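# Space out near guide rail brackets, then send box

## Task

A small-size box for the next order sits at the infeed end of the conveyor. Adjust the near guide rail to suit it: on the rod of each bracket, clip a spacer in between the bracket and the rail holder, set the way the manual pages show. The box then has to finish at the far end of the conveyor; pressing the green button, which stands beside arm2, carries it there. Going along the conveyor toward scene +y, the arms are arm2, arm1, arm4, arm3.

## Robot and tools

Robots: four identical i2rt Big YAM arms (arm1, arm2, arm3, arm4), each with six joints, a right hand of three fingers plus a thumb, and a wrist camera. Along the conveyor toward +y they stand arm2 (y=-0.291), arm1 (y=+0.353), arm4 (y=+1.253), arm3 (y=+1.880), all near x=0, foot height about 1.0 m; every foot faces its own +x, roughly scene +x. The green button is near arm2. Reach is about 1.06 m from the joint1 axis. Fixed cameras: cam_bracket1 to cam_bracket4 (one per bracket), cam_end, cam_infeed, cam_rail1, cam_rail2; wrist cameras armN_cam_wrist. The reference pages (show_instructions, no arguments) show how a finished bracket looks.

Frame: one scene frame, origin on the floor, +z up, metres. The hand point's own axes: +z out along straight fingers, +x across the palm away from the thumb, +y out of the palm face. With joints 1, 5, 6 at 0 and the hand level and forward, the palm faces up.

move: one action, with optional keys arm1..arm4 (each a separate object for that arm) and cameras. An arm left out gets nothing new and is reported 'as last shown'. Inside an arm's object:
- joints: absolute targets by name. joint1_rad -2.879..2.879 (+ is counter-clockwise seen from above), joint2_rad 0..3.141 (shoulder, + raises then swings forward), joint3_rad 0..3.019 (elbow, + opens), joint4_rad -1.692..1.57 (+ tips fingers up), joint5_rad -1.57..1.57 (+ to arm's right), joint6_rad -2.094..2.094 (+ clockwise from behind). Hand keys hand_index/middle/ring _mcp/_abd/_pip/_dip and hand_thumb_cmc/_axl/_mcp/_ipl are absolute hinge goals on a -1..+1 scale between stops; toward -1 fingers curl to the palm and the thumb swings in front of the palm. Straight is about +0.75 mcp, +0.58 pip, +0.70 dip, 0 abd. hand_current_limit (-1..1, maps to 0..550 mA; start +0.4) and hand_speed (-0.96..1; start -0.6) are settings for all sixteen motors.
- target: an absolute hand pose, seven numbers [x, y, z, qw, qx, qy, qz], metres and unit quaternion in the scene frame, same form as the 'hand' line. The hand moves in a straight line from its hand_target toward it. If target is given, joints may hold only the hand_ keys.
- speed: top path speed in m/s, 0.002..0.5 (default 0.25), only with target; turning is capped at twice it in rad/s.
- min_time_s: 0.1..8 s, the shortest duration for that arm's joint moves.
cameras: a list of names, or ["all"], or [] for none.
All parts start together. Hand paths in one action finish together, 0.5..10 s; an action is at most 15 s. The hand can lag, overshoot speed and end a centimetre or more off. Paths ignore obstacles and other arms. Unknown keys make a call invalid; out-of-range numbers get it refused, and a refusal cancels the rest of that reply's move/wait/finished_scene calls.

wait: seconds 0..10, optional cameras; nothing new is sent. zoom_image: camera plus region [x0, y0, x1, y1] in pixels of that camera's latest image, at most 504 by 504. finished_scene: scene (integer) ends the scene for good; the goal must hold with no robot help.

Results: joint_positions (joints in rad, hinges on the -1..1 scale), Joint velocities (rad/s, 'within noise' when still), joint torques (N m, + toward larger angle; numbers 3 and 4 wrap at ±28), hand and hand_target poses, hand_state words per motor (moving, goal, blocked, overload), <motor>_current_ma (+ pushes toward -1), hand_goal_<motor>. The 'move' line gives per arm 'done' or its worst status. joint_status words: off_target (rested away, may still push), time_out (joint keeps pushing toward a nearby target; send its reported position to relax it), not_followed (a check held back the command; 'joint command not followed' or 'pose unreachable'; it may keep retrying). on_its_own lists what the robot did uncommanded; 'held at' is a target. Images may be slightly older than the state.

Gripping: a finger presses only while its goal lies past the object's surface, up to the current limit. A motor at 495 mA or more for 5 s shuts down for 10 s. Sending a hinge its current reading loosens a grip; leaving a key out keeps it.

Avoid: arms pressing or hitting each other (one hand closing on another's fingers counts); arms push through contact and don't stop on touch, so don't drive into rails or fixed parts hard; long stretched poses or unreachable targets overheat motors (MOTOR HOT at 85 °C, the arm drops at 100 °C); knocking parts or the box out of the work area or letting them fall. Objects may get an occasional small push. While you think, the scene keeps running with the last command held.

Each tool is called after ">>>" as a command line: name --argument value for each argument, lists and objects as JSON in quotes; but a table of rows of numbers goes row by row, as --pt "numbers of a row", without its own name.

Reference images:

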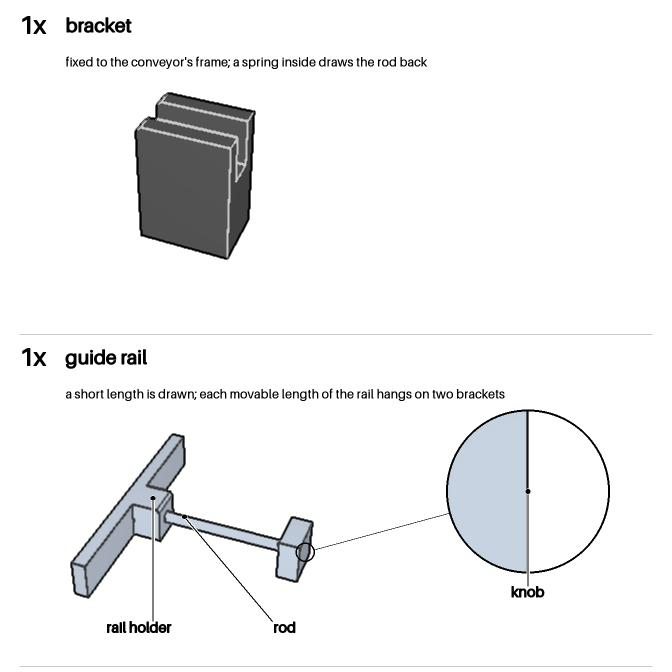

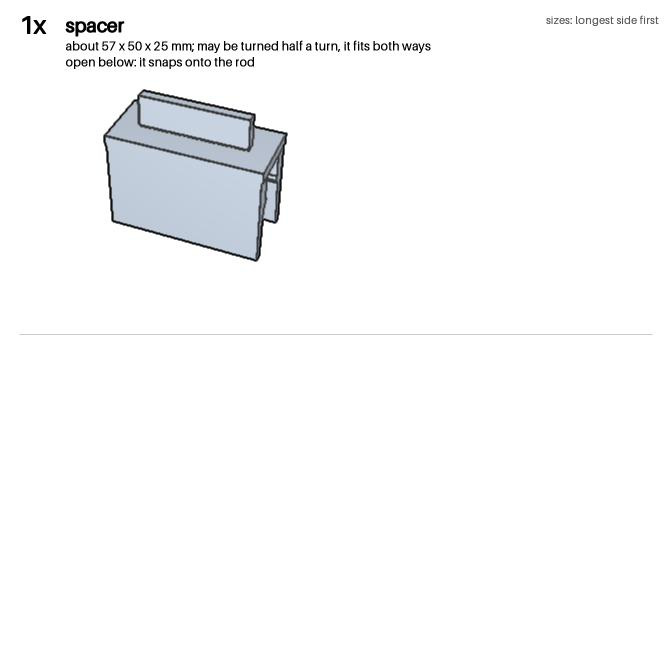

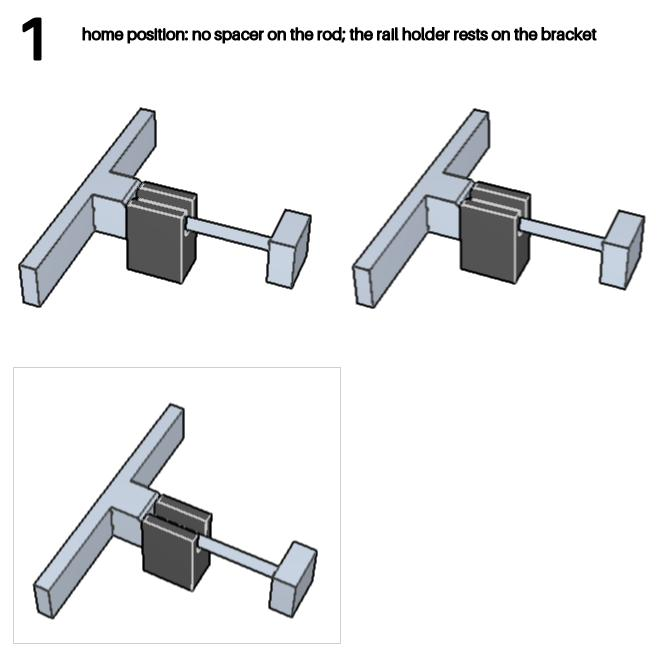

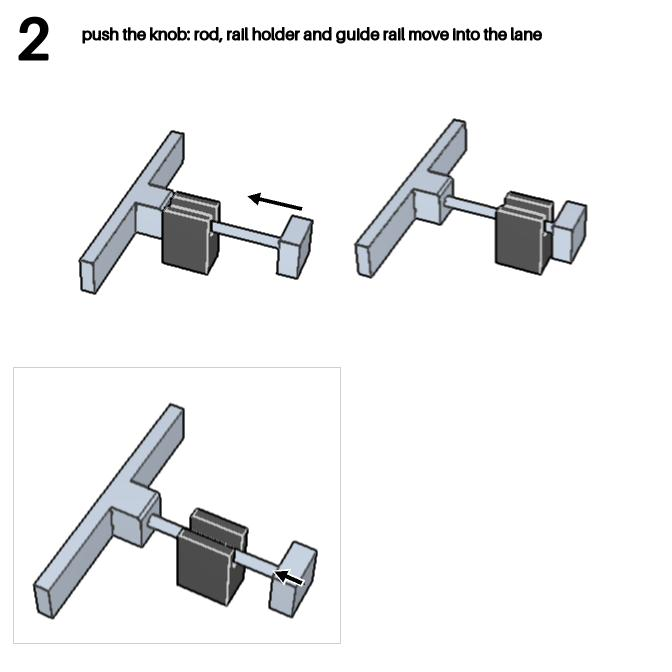

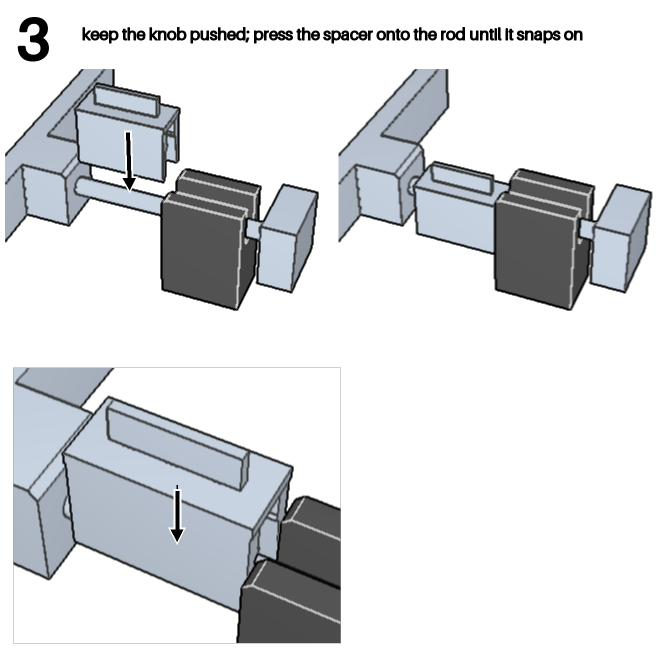

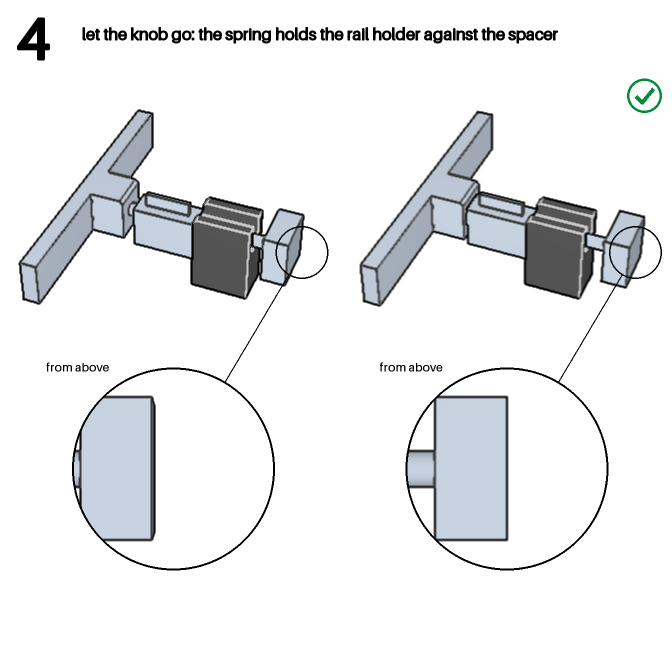

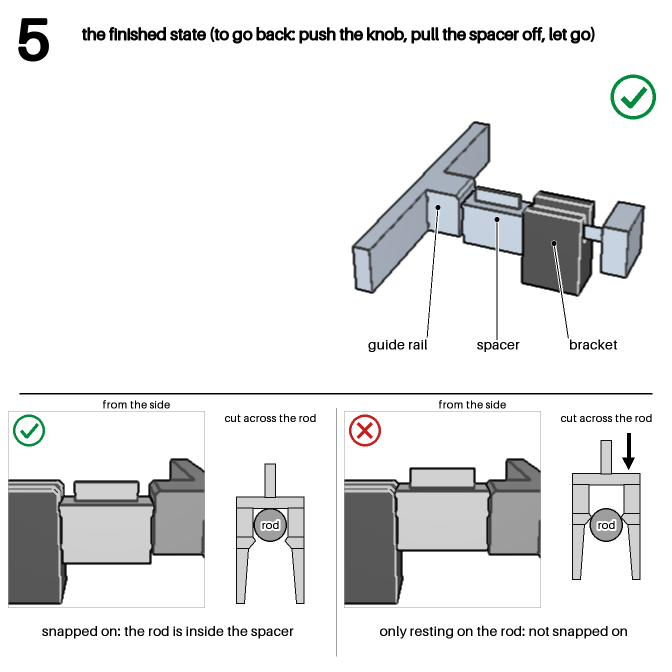

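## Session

Scene 1 is done. Now I'll look at scene 2.

>>> move --cameras '["all"]'

Scene clock: 0.00 s.
Joint torques (N m): no reading
Heat: arm1: hottest joint3_rad 37 °C; arm2: hottest joint3_rad 39 °C; arm3: hottest joint2_rad 37 °C; arm4: hottest joint5_rad 38 °C.
Joint velocities: within noise
arm1.joint_positions: joint1_rad=+0.151 joint2_rad=+0.646 joint3_rad=+1.441 joint4_rad=-1.219 joint5_rad=+0.076 joint6_rad=+1.164 hand_index_mcp=+0.753 hand_index_abd=+0.000 hand_index_pip=+0.577 hand_index_dip=+0.696 hand_middle_mcp=+0.753 hand_middle_abd=+0.000 hand_middle_pip=+0.577 hand_middle_dip=+0.696 hand_ring_mcp=+0.753 hand_ring_abd=+0.000 hand_ring_pip=+0.577 hand_ring_dip=+0.696 hand_thumb_cmc=+0.714 hand_thumb_axl=+0.677 hand_thumb_mcp=+0.226 hand_thumb_ipl=+0.168 hand_current_limit=+0.400 hand_speed=-0.600
arm1.joint_status: not commanded
arm1.hand_state: goal,goal,goal,goal,goal,goal,goal,goal,goal,goal,goal,goal,goal,goal,goal,goal
arm1.index_mcp_current_ma: 0
arm1.index_abd_current_ma: 0
arm1.index_pip_current_ma: 0
arm1.index_dip_current_ma: 0
arm1.middle_mcp_current_ma: 0
arm1.middle_abd_current_ma: 0
arm1.middle_pip_current_ma: 0
arm1.middle_dip_current_ma: 0
arm1.ring_mcp_current_ma: 0
arm1.ring_abd_current_ma: 0
arm1.ring_pip_current_ma: 0
arm1.ring_dip_current_ma: 0
arm1.thumb_cmc_current_ma: 0
arm1.thumb_axl_current_ma: 0
arm1.thumb_mcp_current_ma: 0
arm1.thumb_ipl_current_ma: 0
arm1.hand_goal_index_mcp: 0.754
arm1.hand_goal_index_abd: 0.000
arm1.hand_goal_index_pip: 0.576
arm1.hand_goal_index_dip: 0.696
arm1.hand_goal_middle_mcp: 0.754
arm1.hand_goal_middle_abd: 0.000
arm1.hand_goal_middle_pip: 0.576
arm1.hand_goal_middle_dip: 0.696
arm1.hand_goal_ring_mcp: 0.754
arm1.hand_goal_ring_abd: 0.000
arm1.hand_goal_ring_pip: 0.576
arm1.hand_goal_ring_dip: 0.696
arm1.hand_goal_thumb_cmc: 0.714
arm1.hand_goal_thumb_axl: 0.678
arm1.hand_goal_thumb_mcp: 0.226
arm1.hand_goal_thumb_ipl: 0.168
arm1.hand: x=+0.2957 y=+0.3235 z=+1.5783 quat_wxyz=(+0.070, +0.799, +0.259, +0.538) (m; scene frame)
arm1.hand_target: x=+0.2925 y=+0.3226 z=+1.5886 quat_wxyz=(+0.070, +0.793, +0.256, +0.548) (m; scene frame)
arm1.hand_status: not commanded
arm2.joint_positions: joint1_rad=-0.137 joint2_rad=+0.567 joint3_rad=+1.336 joint4_rad=-1.183 joint5_rad=-0.031 joint6_rad=+1.034 hand_index_mcp=+0.753 hand_index_abd=+0.000 hand_index_pip=+0.577 hand_index_dip=+0.696 hand_middle_mcp=+0.753 hand_middle_abd=+0.000 hand_middle_pip=+0.577 hand_middle_dip=+0.696 hand_ring_mcp=+0.753 hand_ring_abd=+0.000 hand_ring_pip=+0.577 hand_ring_dip=+0.696 hand_thumb_cmc=+0.714 hand_thumb_axl=+0.677 hand_thumb_mcp=+0.226 hand_thumb_ipl=+0.168 hand_current_limit=+0.400 hand_speed=-0.600
arm2.joint_status: not commanded
arm2.hand_state: goal,goal,goal,goal,goal,goal,goal,goal,goal,goal,goal,goal,goal,goal,goal,goal
arm2.index_mcp_current_ma: 0
arm2.index_abd_current_ma: 0
arm2.index_pip_current_ma: 0
arm2.index_dip_current_ma: 0
arm2.middle_mcp_current_ma: 0
arm2.middle_abd_current_ma: 0
arm2.middle_pip_current_ma: 0
arm2.middle_dip_current_ma: 0
arm2.ring_mcp_current_ma: 0
arm2.ring_abd_current_ma: 0
arm2.ring_pip_current_ma: 0
arm2.ring_dip_current_ma: 0
arm2.thumb_cmc_current_ma: 0
arm2.thumb_axl_current_ma: 0
arm2.thumb_mcp_current_ma: 0
arm2.thumb_ipl_current_ma: 0
arm2.hand_goal_index_mcp: 0.754
arm2.hand_goal_index_abd: 0.000
arm2.hand_goal_index_pip: 0.576
arm2.hand_goal_index_dip: 0.696
arm2.hand_goal_middle_mcp: 0.754
arm2.hand_goal_middle_abd: 0.000
arm2.hand_goal_middle_pip: 0.576
arm2.hand_goal_middle_dip: 0.696
arm2.hand_goal_ring_mcp: 0.754
arm2.hand_goal_ring_abd: 0.000
arm2.hand_goal_ring_pip: 0.576
arm2.hand_goal_ring_dip: 0.696
arm2.hand_goal_thumb_cmc: 0.714
arm2.hand_goal_thumb_axl: 0.678
arm2.hand_goal_thumb_mcp: 0.226
arm2.hand_goal_thumb_ipl: 0.168
arm2.hand: x=+0.1587 y=-0.4383 z=+1.5871 quat_wxyz=(+0.207, +0.831, +0.113, +0.503) (m; scene frame)
arm2.hand_target: x=+0.1553 y=-0.4373 z=+1.5971 quat_wxyz=(+0.211, +0.825, +0.112, +0.512) (m; scene frame)
arm2.hand_status: not commanded
arm3.joint_positions: joint1_rad=-0.066 joint2_rad=+0.623 joint3_rad=+1.407 joint4_rad=-1.267 joint5_rad=-0.036 joint6_rad=+1.128 hand_index_mcp=+0.753 hand_index_abd=+0.000 hand_index_pip=+0.577 hand_index_dip=+0.696 hand_middle_mcp=+0.753 hand_middle_abd=+0.000 hand_middle_pip=+0.577 hand_middle_dip=+0.696 hand_ring_mcp=+0.753 hand_ring_abd=+0.000 hand_ring_pip=+0.577 hand_ring_dip=+0.696 hand_thumb_cmc=+0.714 hand_thumb_axl=+0.677 hand_thumb_mcp=+0.226 hand_thumb_ipl=+0.168 hand_current_limit=+0.400 hand_speed=-0.600
arm3.joint_status: not commanded
arm3.hand_state: goal,goal,goal,goal,goal,goal,goal,goal,goal,goal,goal,goal,goal,goal,goal,goal
arm3.index_mcp_current_ma: 0
arm3.index_abd_current_ma: 0
arm3.index_pip_current_ma: 0
arm3.index_dip_current_ma: 0
arm3.middle_mcp_current_ma: 0
arm3.middle_abd_current_ma: 0
arm3.middle_pip_current_ma: 0
arm3.middle_dip_current_ma: 0
arm3.ring_mcp_current_ma: 0
arm3.ring_abd_current_ma: 0
arm3.ring_pip_current_ma: 0
arm3.ring_dip_current_ma: 0
arm3.thumb_cmc_current_ma: 0
arm3.thumb_axl_current_ma: 0
arm3.thumb_mcp_current_ma: 0
arm3.thumb_ipl_current_ma: 0
arm3.hand_goal_index_mcp: 0.754
arm3.hand_goal_index_abd: 0.000
arm3.hand_goal_index_pip: 0.576
arm3.hand_goal_index_dip: 0.696
arm3.hand_goal_middle_mcp: 0.754
arm3.hand_goal_middle_abd: 0.000
arm3.hand_goal_middle_pip: 0.576
arm3.hand_goal_middle_dip: 0.696
arm3.hand_goal_ring_mcp: 0.754
arm3.hand_goal_ring_abd: 0.000
arm3.hand_goal_ring_pip: 0.576
arm3.hand_goal_ring_dip: 0.696
arm3.hand_goal_thumb_cmc: 0.714
arm3.hand_goal_thumb_axl: 0.678
arm3.hand_goal_thumb_mcp: 0.226
arm3.hand_goal_thumb_ipl: 0.168
arm3.hand: x=+0.1674 y=+1.7468 z=+1.5789 quat_wxyz=(+0.148, +0.846, +0.109, +0.500) (m; scene frame)
arm3.hand_target: x=+0.1644 y=+1.7474 z=+1.5900 quat_wxyz=(+0.152, +0.840, +0.109, +0.510) (m; scene frame)
arm3.hand_status: not commanded
arm4.joint_positions: joint1_rad=+0.036 joint2_rad=+0.636 joint3_rad=+1.438 joint4_rad=-1.159 joint5_rad=-0.065 joint6_rad=+1.072 hand_index_mcp=+0.753 hand_index_abd=+0.000 hand_index_pip=+0.577 hand_index_dip=+0.696 hand_middle_mcp=+0.753 hand_middle_abd=+0.000 hand_middle_pip=+0.577 hand_middle_dip=+0.696 hand_ring_mcp=+0.753 hand_ring_abd=+0.000 hand_ring_pip=+0.577 hand_ring_dip=+0.696 hand_thumb_cmc=+0.714 hand_thumb_axl=+0.677 hand_thumb_mcp=+0.226 hand_thumb_ipl=+0.168 hand_current_limit=+0.400 hand_speed=-0.600
arm4.joint_status: not commanded
arm4.hand_state: goal,goal,goal,goal,goal,goal,goal,goal,goal,goal,goal,goal,goal,goal,goal,goal
arm4.index_mcp_current_ma: 0
arm4.index_abd_current_ma: 0
arm4.index_pip_current_ma: 0
arm4.index_dip_current_ma: 0
arm4.middle_mcp_current_ma: 0
arm4.middle_abd_current_ma: 0
arm4.middle_pip_current_ma: 0
arm4.middle_dip_current_ma: 0
arm4.ring_mcp_current_ma: 0
arm4.ring_abd_current_ma: 0
arm4.ring_pip_current_ma: 0
arm4.ring_dip_current_ma: 0
arm4.thumb_cmc_current_ma: 0
arm4.thumb_axl_current_ma: 0
arm4.thumb_mcp_current_ma: 0
arm4.thumb_ipl_current_ma: 0
arm4.hand_goal_index_mcp: 0.754
arm4.hand_goal_index_abd: 0.000
arm4.hand_goal_index_pip: 0.576
arm4.hand_goal_index_dip: 0.696
arm4.hand_goal_middle_mcp: 0.754
arm4.hand_goal_middle_abd: 0.000
arm4.hand_goal_middle_pip: 0.576
arm4.hand_goal_middle_dip: 0.696
arm4.hand_goal_ring_mcp: 0.754
arm4.hand_goal_ring_abd: 0.000
arm4.hand_goal_ring_pip: 0.576
arm4.hand_goal_ring_dip: 0.696
arm4.hand_goal_thumb_cmc: 0.714
arm4.hand_goal_thumb_axl: 0.678
arm4.hand_goal_thumb_mcp: 0.226
arm4.hand_goal_thumb_ipl: 0.168
arm4.hand: x=+0.3151 y=+1.2167 z=+1.6294 quat_wxyz=(+0.081, +0.779, +0.272, +0.559) (m; scene frame)
arm4.hand_target: x=+0.3107 y=+1.2162 z=+1.6444 quat_wxyz=(+0.084, +0.770, +0.270, +0.572) (m; scene frame)
arm4.hand_status: not commanded
pictures: arm1_cam_wrist, arm2_cam_wrist, arm3_cam_wrist, arm4_cam_wrist, cam_bracket1, cam_bracket2, cam_bracket3, cam_bracket4, cam_end, cam_infeed, cam_rail1, cam_rail2
camera_calibration:
arm1_cam_wrist: T_world_to_cam=[[0.0214331, -0.923429, -0.383171, 0.93006], [-0.969686, 0.0741103, -0.232844, 0.579085], [0.243412, 0.376546, -0.893848, 1.34118], [0, 0, 0, 1]] pos_world=[0.215137, 0.31091, 1.69002]
arm2_cam_wrist: T_world_to_cam=[[-0.445353, -0.848419, -0.286085, 0.178481], [-0.82266, 0.51386, -0.243265, 0.68851], [0.353399, 0.127012, -0.92681, 1.59358], [0, 0, 0, 1]] pos_world=[0.0827287, -0.404775, 1.69549]
arm3_cam_wrist: T_world_to_cam=[[-0.329127, -0.856835, -0.396874, 2.21228], [-0.873906, 0.435605, -0.215724, -0.322291], [0.35772, 0.27583, -0.892163, 0.991527], [0, 0, 0, 1]] pos_world=[0.0917817, 1.76246, 1.69307]
arm4_cam_wrist: T_world_to_cam=[[-0.0163717, -0.939146, -0.343129, 1.73216], [-0.928887, 0.141278, -0.342358, 0.638447], [0.370001, 0.313123, -0.874673, 1.0465], [0, 0, 0, 1]] pos_world=[0.234199, 1.20887, 1.72827]

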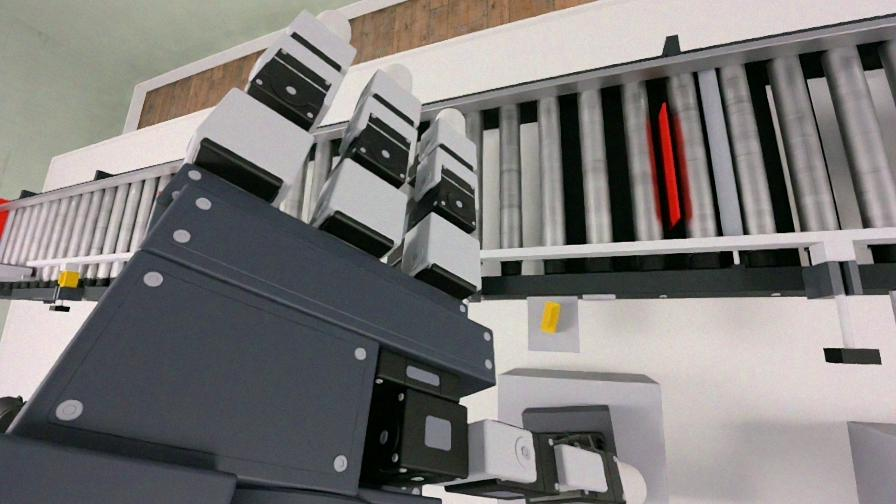

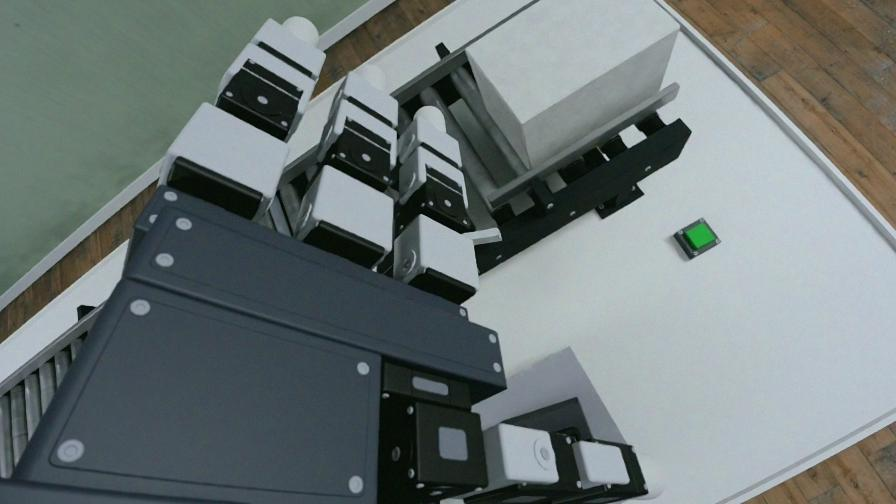

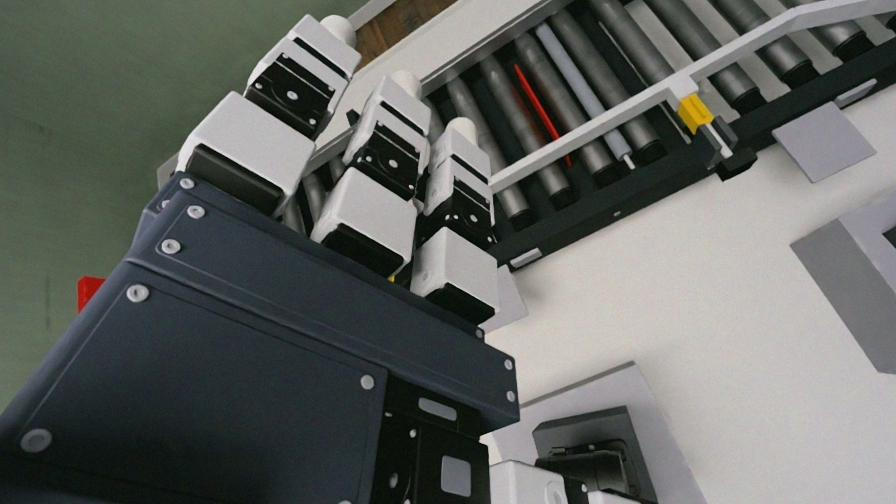

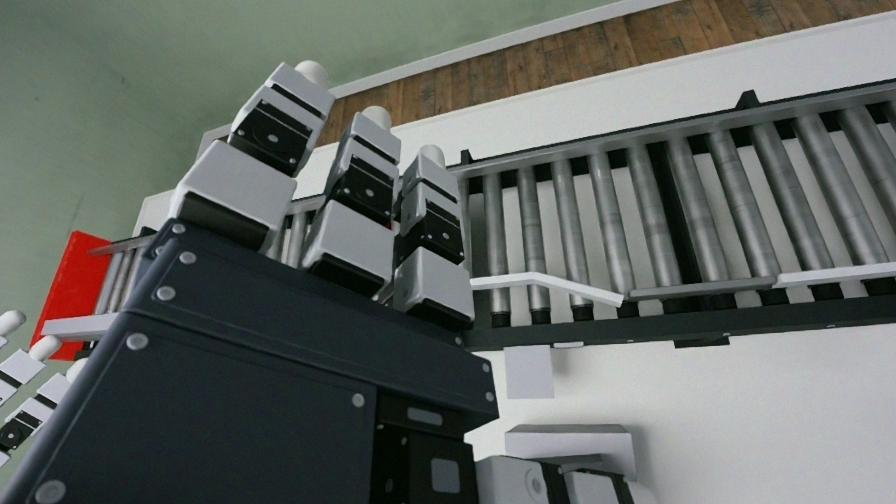

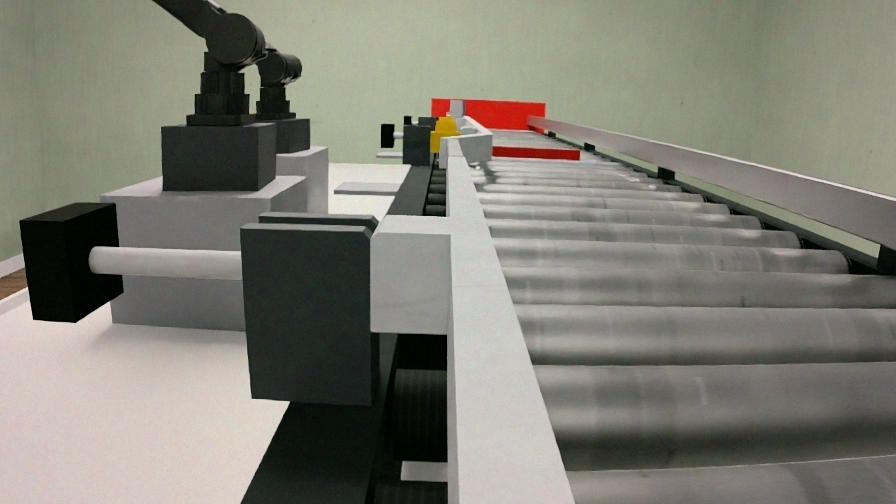

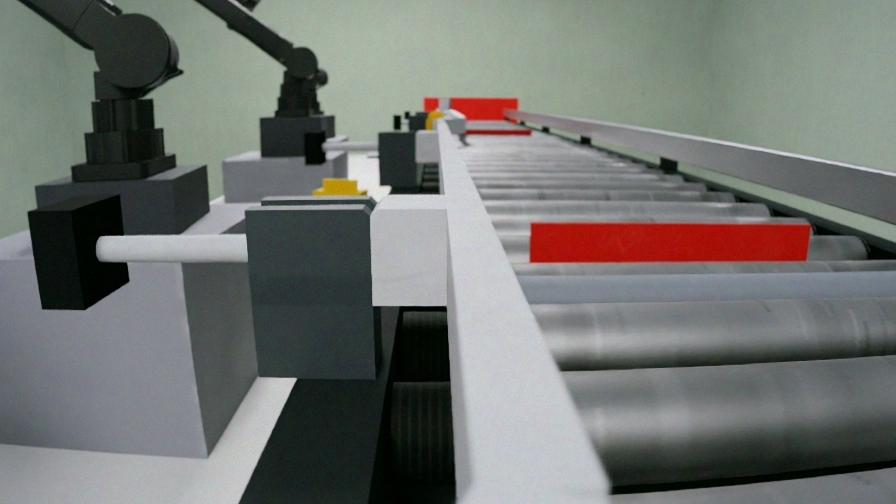

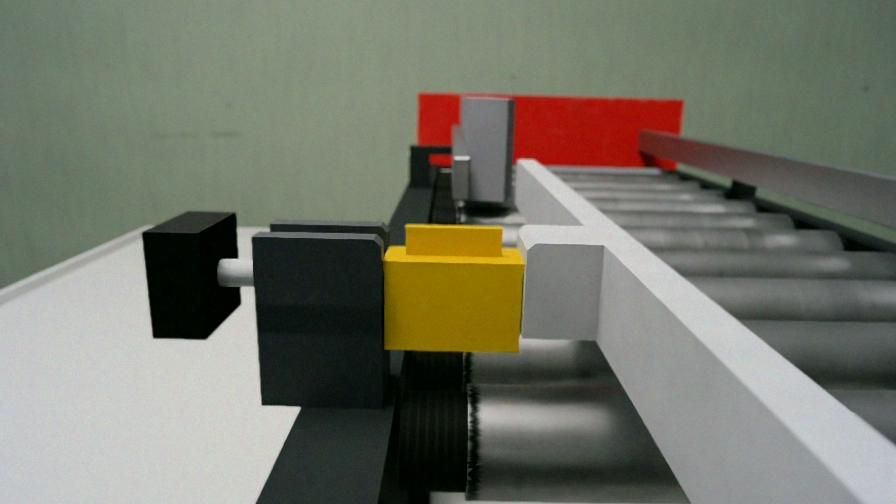

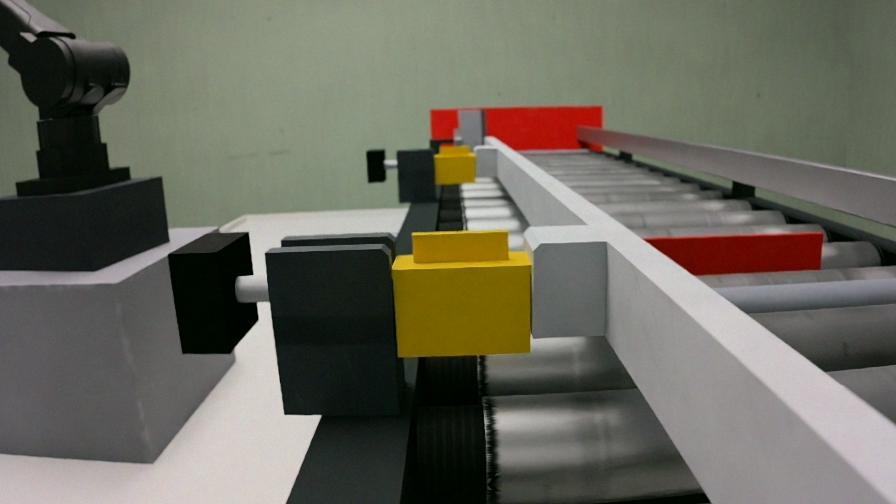

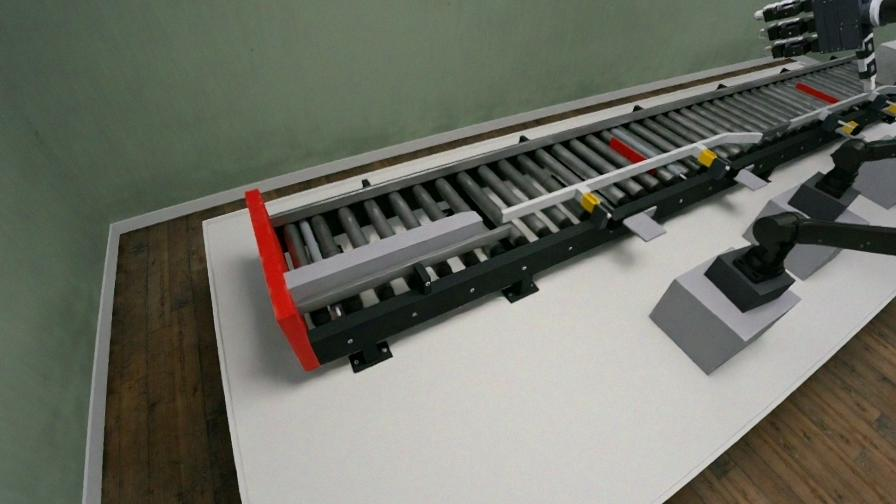

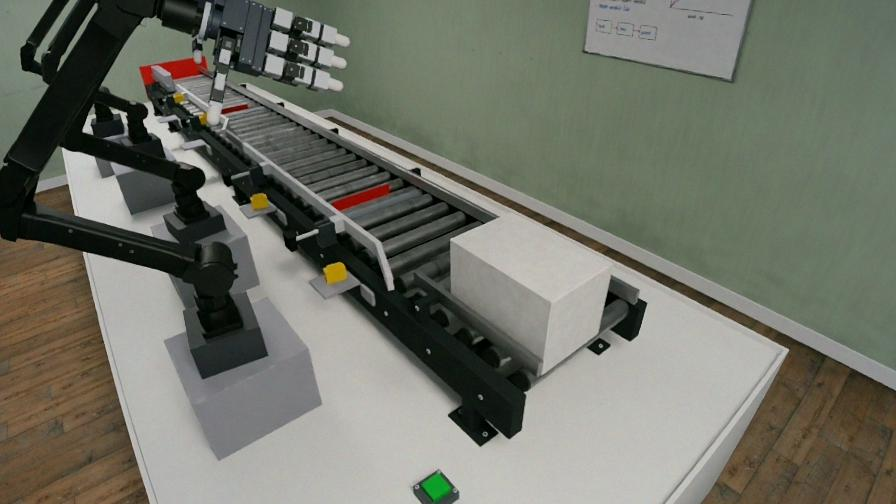

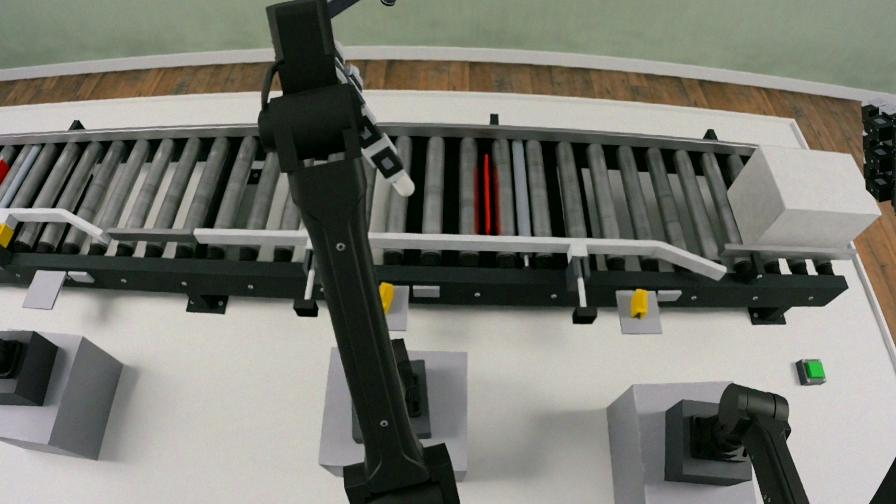

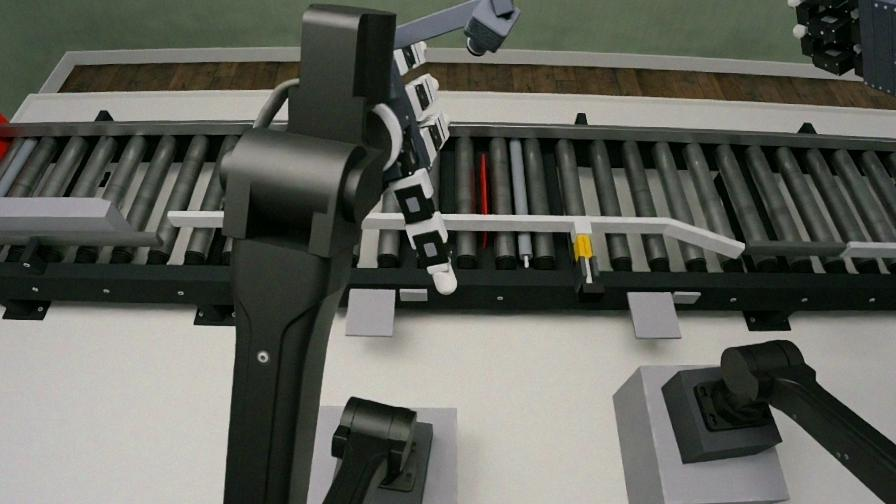

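>>> zoom_image --camera "cam_rail1" --region '[340, 260, 460, 340]'

>>> zoom_image --camera "cam_rail1" --region '[580, 260, 700, 340]'

>>> zoom_image --camera "cam_infeed" --region '[220, 160, 420, 320]'

>>> zoom_image --camera "arm1_cam_wrist" --region '[480, 260, 640, 380]'

>>> zoom_image --camera "cam_bracket2" --region '[240, 150, 440, 310]'

Scaled by 4.200 from the camera's 896x504 image, which has a finer 1280x720 frame.

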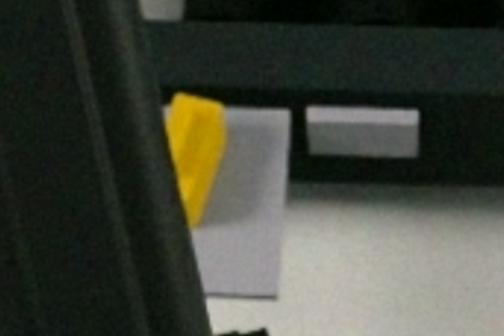

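Scaled by 4.200 from the camera's 896x504 image, which has a finer 1280x720 frame.

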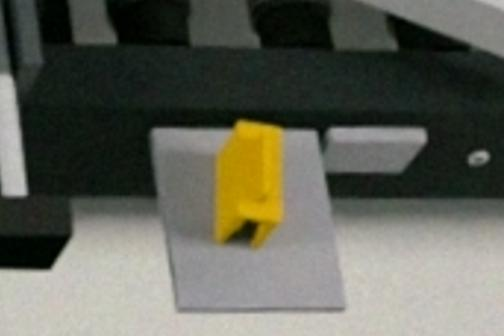

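Scaled by 2.520 from the camera's 896x504 image, which has a finer 1280x720 frame.

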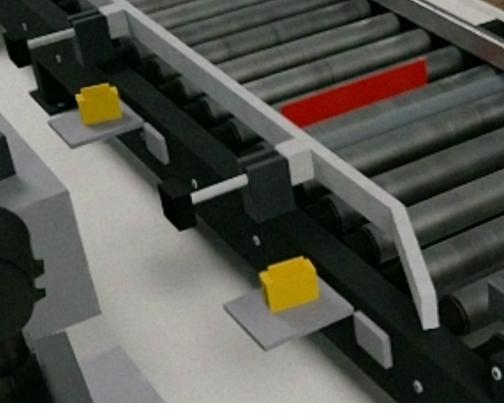

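Scaled by 3.150 from the camera's 896x504 image, which has a finer 1280x720 frame.

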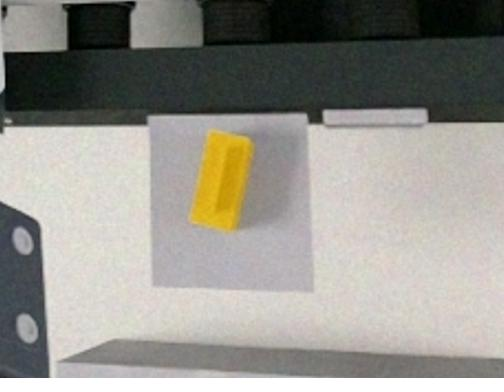

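Scaled by 2.520 from the camera's 896x504 image, which has a finer 1280x720 frame.

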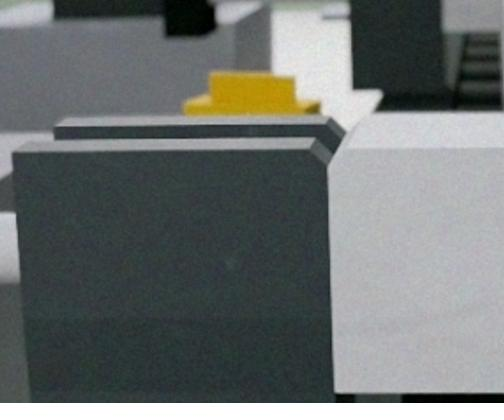

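>>> move --arm1 '{"joints":{"joint1_rad":1.219,"joint2_rad":1.007,"joint3_rad":0.82,"joint4_rad":-1.384,"joint5_rad":0,"joint6_rad":1.337,"hand_index_mcp":-0.479,"hand_index_pip":-1.0,"hand_index_dip":0.84,"hand_middle_mcp":-0.479,"hand_middle_pip":-1.0,"hand_middle_dip":0.84,"hand_ring_mcp":-0.479,"hand_ring_pip":-1.0,"hand_ring_dip":0.84,"hand_current_limit":0.75,"hand_speed":-0.5},"min_time_s":3}' --arm2 '{"joints":{"joint1_rad":0.276,"joint2_rad":1.0,"joint3_rad":0.80,"joint4_rad":-0.35,"joint5_rad":-0.75,"joint6_rad":1.95,"hand_index_mcp":0.93,"hand_index_pip":-0.547,"hand_index_dip":0.072,"hand_thumb_cmc":-0.486,"hand_thumb_mcp":-0.157,"hand_thumb_ipl":0.005,"hand_middle_mcp":1.0,"hand_middle_pip":1.0,"hand_middle_dip":1.0,"hand_ring_mcp":1.0,"hand_ring_pip":1.0,"hand_ring_dip":1.0,"hand_current_limit":0.75,"hand_speed":-0.5},"min_time_s":3}' --cameras '["arm1_cam_wrist","arm2_cam_wrist","cam_bracket1","cam_infeed","cam_rail1"]'

Scene clock: 8.63 s.
Joint torques (N m): arm1=[0.03 -3.72 8.32 -0.02 0.26 0.07] | arm2=[0.38 -6.42 9.39 3.66 -0.52 0.06] | arm3=[0.67 1.32 8.61 1.96 0.01 -0.02] | arm4=[-0.44 1.55 9.63 2.86 0.1 -0.08]
Heat: arm1: hottest joint3_rad 38 °C; arm2: hottest joint3_rad 40 °C; arm3: hottest joint3_rad 38 °C; arm4: hottest joint5_rad 37 °C.
move: arm1 done; arm2 done
Joint velocities: within noise
arm1.joint_positions: joint1_rad=+1.213 joint2_rad=+1.000 joint3_rad=+0.820 joint4_rad=-1.374 joint5_rad=+0.003 joint6_rad=+1.329 hand_index_mcp=-0.466 hand_index_abd=+0.001 hand_index_pip=-0.998 hand_index_dip=+0.838 hand_middle_mcp=-0.466 hand_middle_abd=+0.001 hand_middle_pip=-0.998 hand_middle_dip=+0.838 hand_ring_mcp=-0.468 hand_ring_abd=+0.001 hand_ring_pip=-0.998 hand_ring_dip=+0.837 hand_thumb_cmc=+0.715 hand_thumb_axl=+0.677 hand_thumb_mcp=+0.224 hand_thumb_ipl=+0.168 hand_current_limit=+0.750 hand_speed=-0.500
arm1.joint_status: all done
arm1.hand_state: goal,goal,goal,goal,goal,goal,goal,goal,goal,goal,goal,goal,goal,goal,goal,goal
arm1.index_mcp_current_ma: 27
arm1.index_abd_current_ma: 1
arm1.index_pip_current_ma: 2
arm1.index_dip_current_ma: -3
arm1.middle_mcp_current_ma: 26
arm1.middle_abd_current_ma: 1
arm1.middle_pip_current_ma: 2
arm1.middle_dip_current_ma: -3
arm1.ring_mcp_current_ma: 21
arm1.ring_abd_current_ma: 1
arm1.ring_pip_current_ma: 2
arm1.ring_dip_current_ma: -4
arm1.thumb_cmc_current_ma: 1
arm1.thumb_axl_current_ma: -1
arm1.thumb_mcp_current_ma: -4
arm1.thumb_ipl_current_ma: 0
arm1.hand_goal_index_mcp: -0.478
arm1.hand_goal_index_abd: 0.000
arm1.hand_goal_index_pip: -1.000
arm1.hand_goal_index_dip: 0.840
arm1.hand_goal_middle_mcp: -0.478
arm1.hand_goal_middle_abd: 0.000
arm1.hand_goal_middle_pip: -1.000
arm1.hand_goal_middle_dip: 0.840
arm1.hand_goal_ring_mcp: -0.478
arm1.hand_goal_ring_abd: 0.000
arm1.hand_goal_ring_pip: -1.000
arm1.hand_goal_ring_dip: 0.840
arm1.hand_goal_thumb_cmc: 0.714
arm1.hand_goal_thumb_axl: 0.678
arm1.hand_goal_thumb_mcp: 0.226
arm1.hand_goal_thumb_ipl: 0.168
arm1.hand: x=+0.1721 y=+0.5771 z=+1.1499 quat_wxyz=(-0.003, +0.707, +0.708, +0.007) (m; scene frame)
arm1.hand_target: x=+0.1697 y=+0.5754 z=+1.1483 quat_wxyz=(+0.000, +0.707, +0.707, -0.001) (m; scene frame)
arm1.hand_status: not commanded
arm2.joint_positions: joint1_rad=+0.270 joint2_rad=+0.988 joint3_rad=+0.800 joint4_rad=-0.365 joint5_rad=-0.748 joint6_rad=+1.940 hand_index_mcp=+0.927 hand_index_abd=+0.001 hand_index_pip=-0.543 hand_index_dip=+0.075 hand_middle_mcp=+0.995 hand_middle_abd=+0.001 hand_middle_pip=+0.997 hand_middle_dip=+0.998 hand_ring_mcp=+0.995 hand_ring_abd=+0.001 hand_ring_pip=+0.997 hand_ring_dip=+0.998 hand_thumb_cmc=-0.474 hand_thumb_axl=+0.678 hand_thumb_mcp=-0.156 hand_thumb_ipl=+0.008 hand_current_limit=+0.750 hand_speed=-0.500
arm2.joint_status: all done
arm2.hand_state: goal,goal,goal,goal,goal,goal,goal,goal,goal,goal,goal,goal,goal,goal,goal,goal
arm2.index_mcp_current_ma: 0
arm2.index_abd_current_ma: 0
arm2.index_pip_current_ma: 0
arm2.index_dip_current_ma: 0
arm2.middle_mcp_current_ma: 0
arm2.middle_abd_current_ma: 0
arm2.middle_pip_current_ma: 0
arm2.middle_dip_current_ma: 0
arm2.ring_mcp_current_ma: 0
arm2.ring_abd_current_ma: 0
arm2.ring_pip_current_ma: 0
arm2.ring_dip_current_ma: 0
arm2.thumb_cmc_current_ma: 2
arm2.thumb_axl_current_ma: 0
arm2.thumb_mcp_current_ma: 0
arm2.thumb_ipl_current_ma: 0
arm2.hand_goal_index_mcp: 0.930
arm2.hand_goal_index_abd: 0.000
arm2.hand_goal_index_pip: -0.546
arm2.hand_goal_index_dip: 0.072
arm2.hand_goal_middle_mcp: 1.000
arm2.hand_goal_middle_abd: 0.000
arm2.hand_goal_middle_pip: 1.000
arm2.hand_goal_middle_dip: 1.000
arm2.hand_goal_ring_mcp: 1.000
arm2.hand_goal_ring_abd: 0.000
arm2.hand_goal_ring_pip: 1.000
arm2.hand_goal_ring_dip: 1.000
arm2.hand_goal_thumb_cmc: -0.486
arm2.hand_goal_thumb_axl: 0.678
arm2.hand_goal_thumb_mcp: -0.156
arm2.hand_goal_thumb_ipl: 0.006
arm2.hand: x=+0.3572 y=-0.1743 z=+1.2449 quat_wxyz=(-0.419, +0.830, +0.074, +0.360) (m; scene frame)
arm2.hand_target: x=+0.3595 y=-0.1708 z=+1.2425 quat_wxyz=(-0.423, +0.829, +0.073, +0.358) (m; scene frame)
arm2.hand_status: not commanded
arm3, arm4: as last shown
arm3.joint_positions: joint1_rad=-0.066 joint2_rad=+0.623 joint3_rad=+1.407 joint4_rad=-1.267 joint5_rad=-0.036 joint6_rad=+1.128 hand_index_mcp=+0.754 hand_index_abd=+0.001 hand_index_pip=+0.577 hand_index_dip=+0.696 hand_middle_mcp=+0.754 hand_middle_abd=+0.001 hand_middle_pip=+0.577 hand_middle_dip=+0.696 hand_ring_mcp=+0.754 hand_ring_abd=+0.001 hand_ring_pip=+0.577 hand_ring_dip=+0.696 hand_thumb_cmc=+0.714 hand_thumb_axl=+0.677 hand_thumb_mcp=+0.226 hand_thumb_ipl=+0.168 hand_current_limit=+0.400 hand_speed=-0.600
arm3.index_pip_current_ma: 1
arm3.middle_abd_current_ma: 1
arm3.middle_pip_current_ma: 1
arm3.ring_pip_current_ma: 1
arm3.thumb_axl_current_ma: -1
arm4.joint_positions: joint1_rad=+0.036 joint2_rad=+0.636 joint3_rad=+1.438 joint4_rad=-1.159 joint5_rad=-0.065 joint6_rad=+1.072 hand_index_mcp=+0.755 hand_index_abd=+0.001 hand_index_pip=+0.577 hand_index_dip=+0.696 hand_middle_mcp=+0.755 hand_middle_abd=+0.001 hand_middle_pip=+0.577 hand_middle_dip=+0.696 hand_ring_mcp=+0.755 hand_ring_abd=+0.001 hand_ring_pip=+0.577 hand_ring_dip=+0.696 hand_thumb_cmc=+0.715 hand_thumb_axl=+0.677 hand_thumb_mcp=+0.226 hand_thumb_ipl=+0.168 hand_current_limit=+0.400 hand_speed=-0.600
arm4.index_mcp_current_ma: 2
arm4.index_abd_current_ma: 1
arm4.index_pip_current_ma: 1
arm4.middle_mcp_current_ma: 2
arm4.middle_pip_current_ma: 1
arm4.ring_mcp_current_ma: 2
arm4.ring_abd_current_ma: 1
arm4.ring_pip_current_ma: 1
arm4.thumb_cmc_current_ma: 2
arm4.thumb_axl_current_ma: -1
pictures: arm1_cam_wrist, arm2_cam_wrist, cam_bracket1, cam_infeed, cam_rail1
camera_calibration:
arm1_cam_wrist: T_world_to_cam=[[0.649737, -0.759606, -0.0290047, 0.392863], [-0.486362, -0.444733, 0.752107, -0.575683], [-0.584204, -0.474565, -0.658403, 1.25576], [0, 0, 0, 1]] pos_world=[0.198371, 0.638334, 1.27116]
arm2_cam_wrist: T_world_to_cam=[[-0.337586, -0.325536, -0.883211, 1.18897], [-0.90643, -0.140576, 0.398274, -0.249903], [-0.253811, 0.935021, -0.247619, 0.684937], [0, 0, 0, 1]] pos_world=[0.348703, -0.28851, 1.31924]

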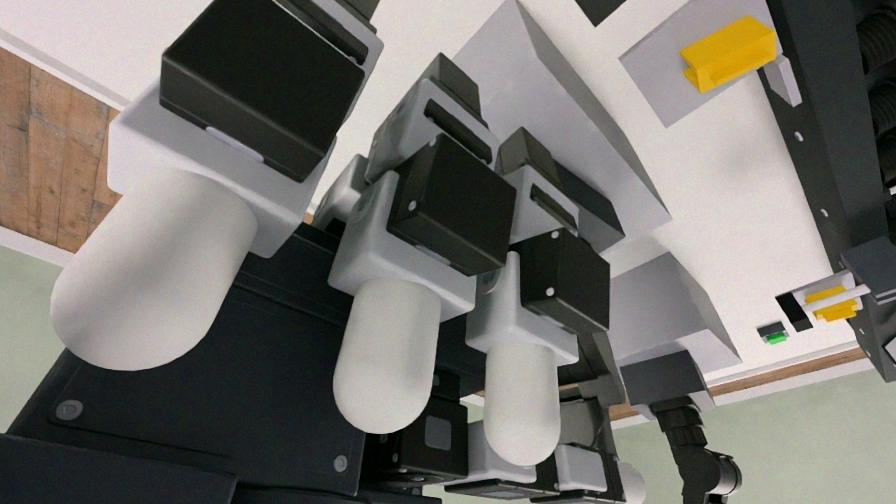

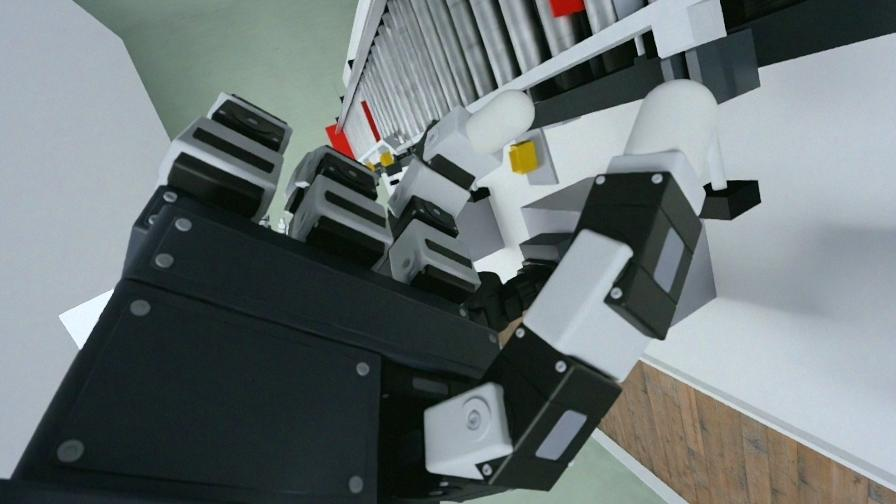

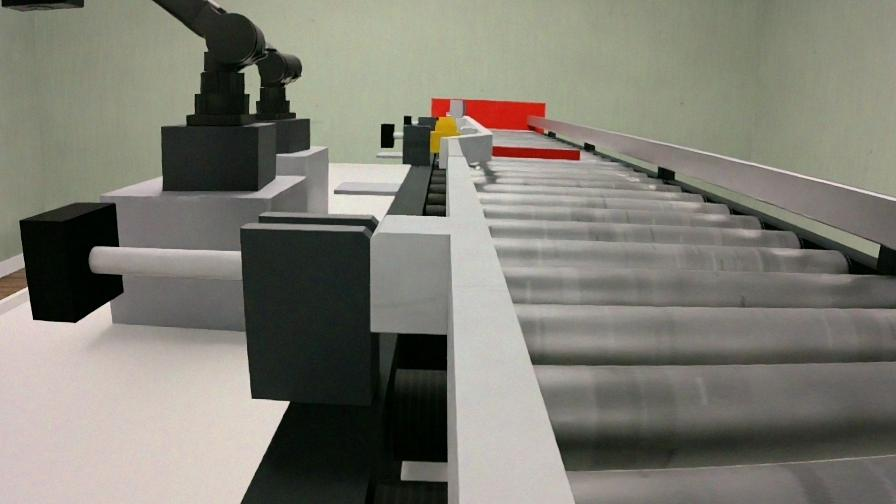

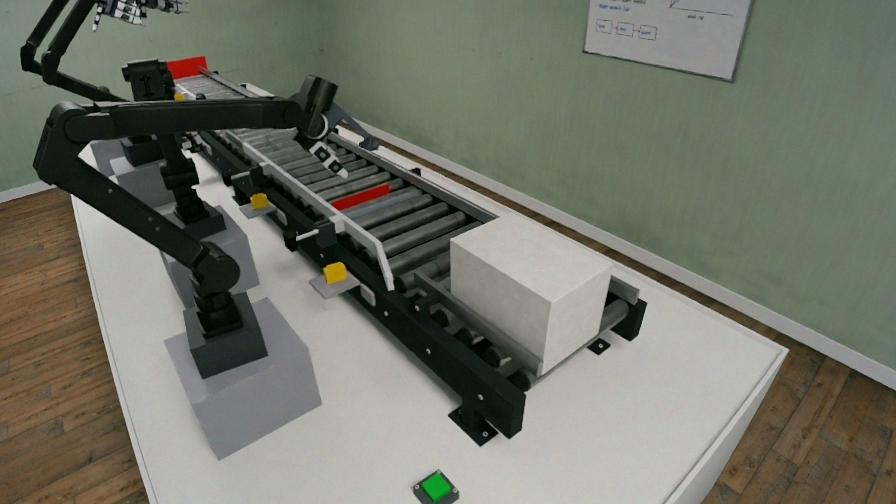

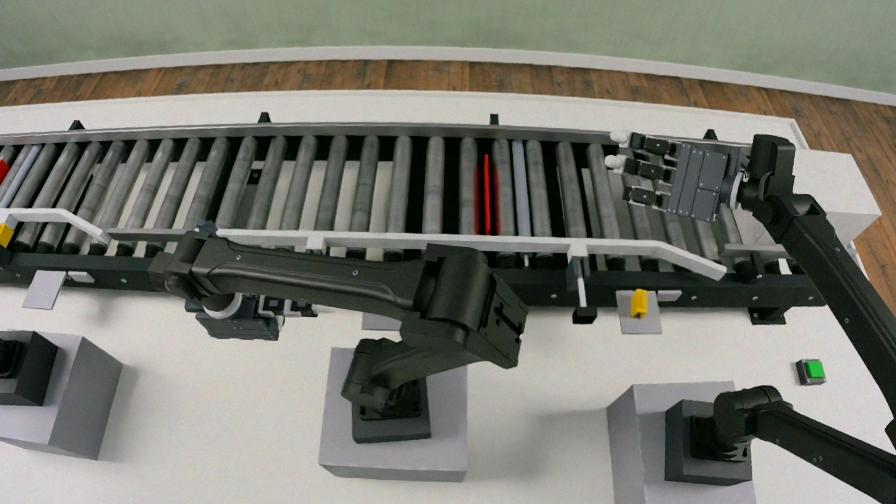

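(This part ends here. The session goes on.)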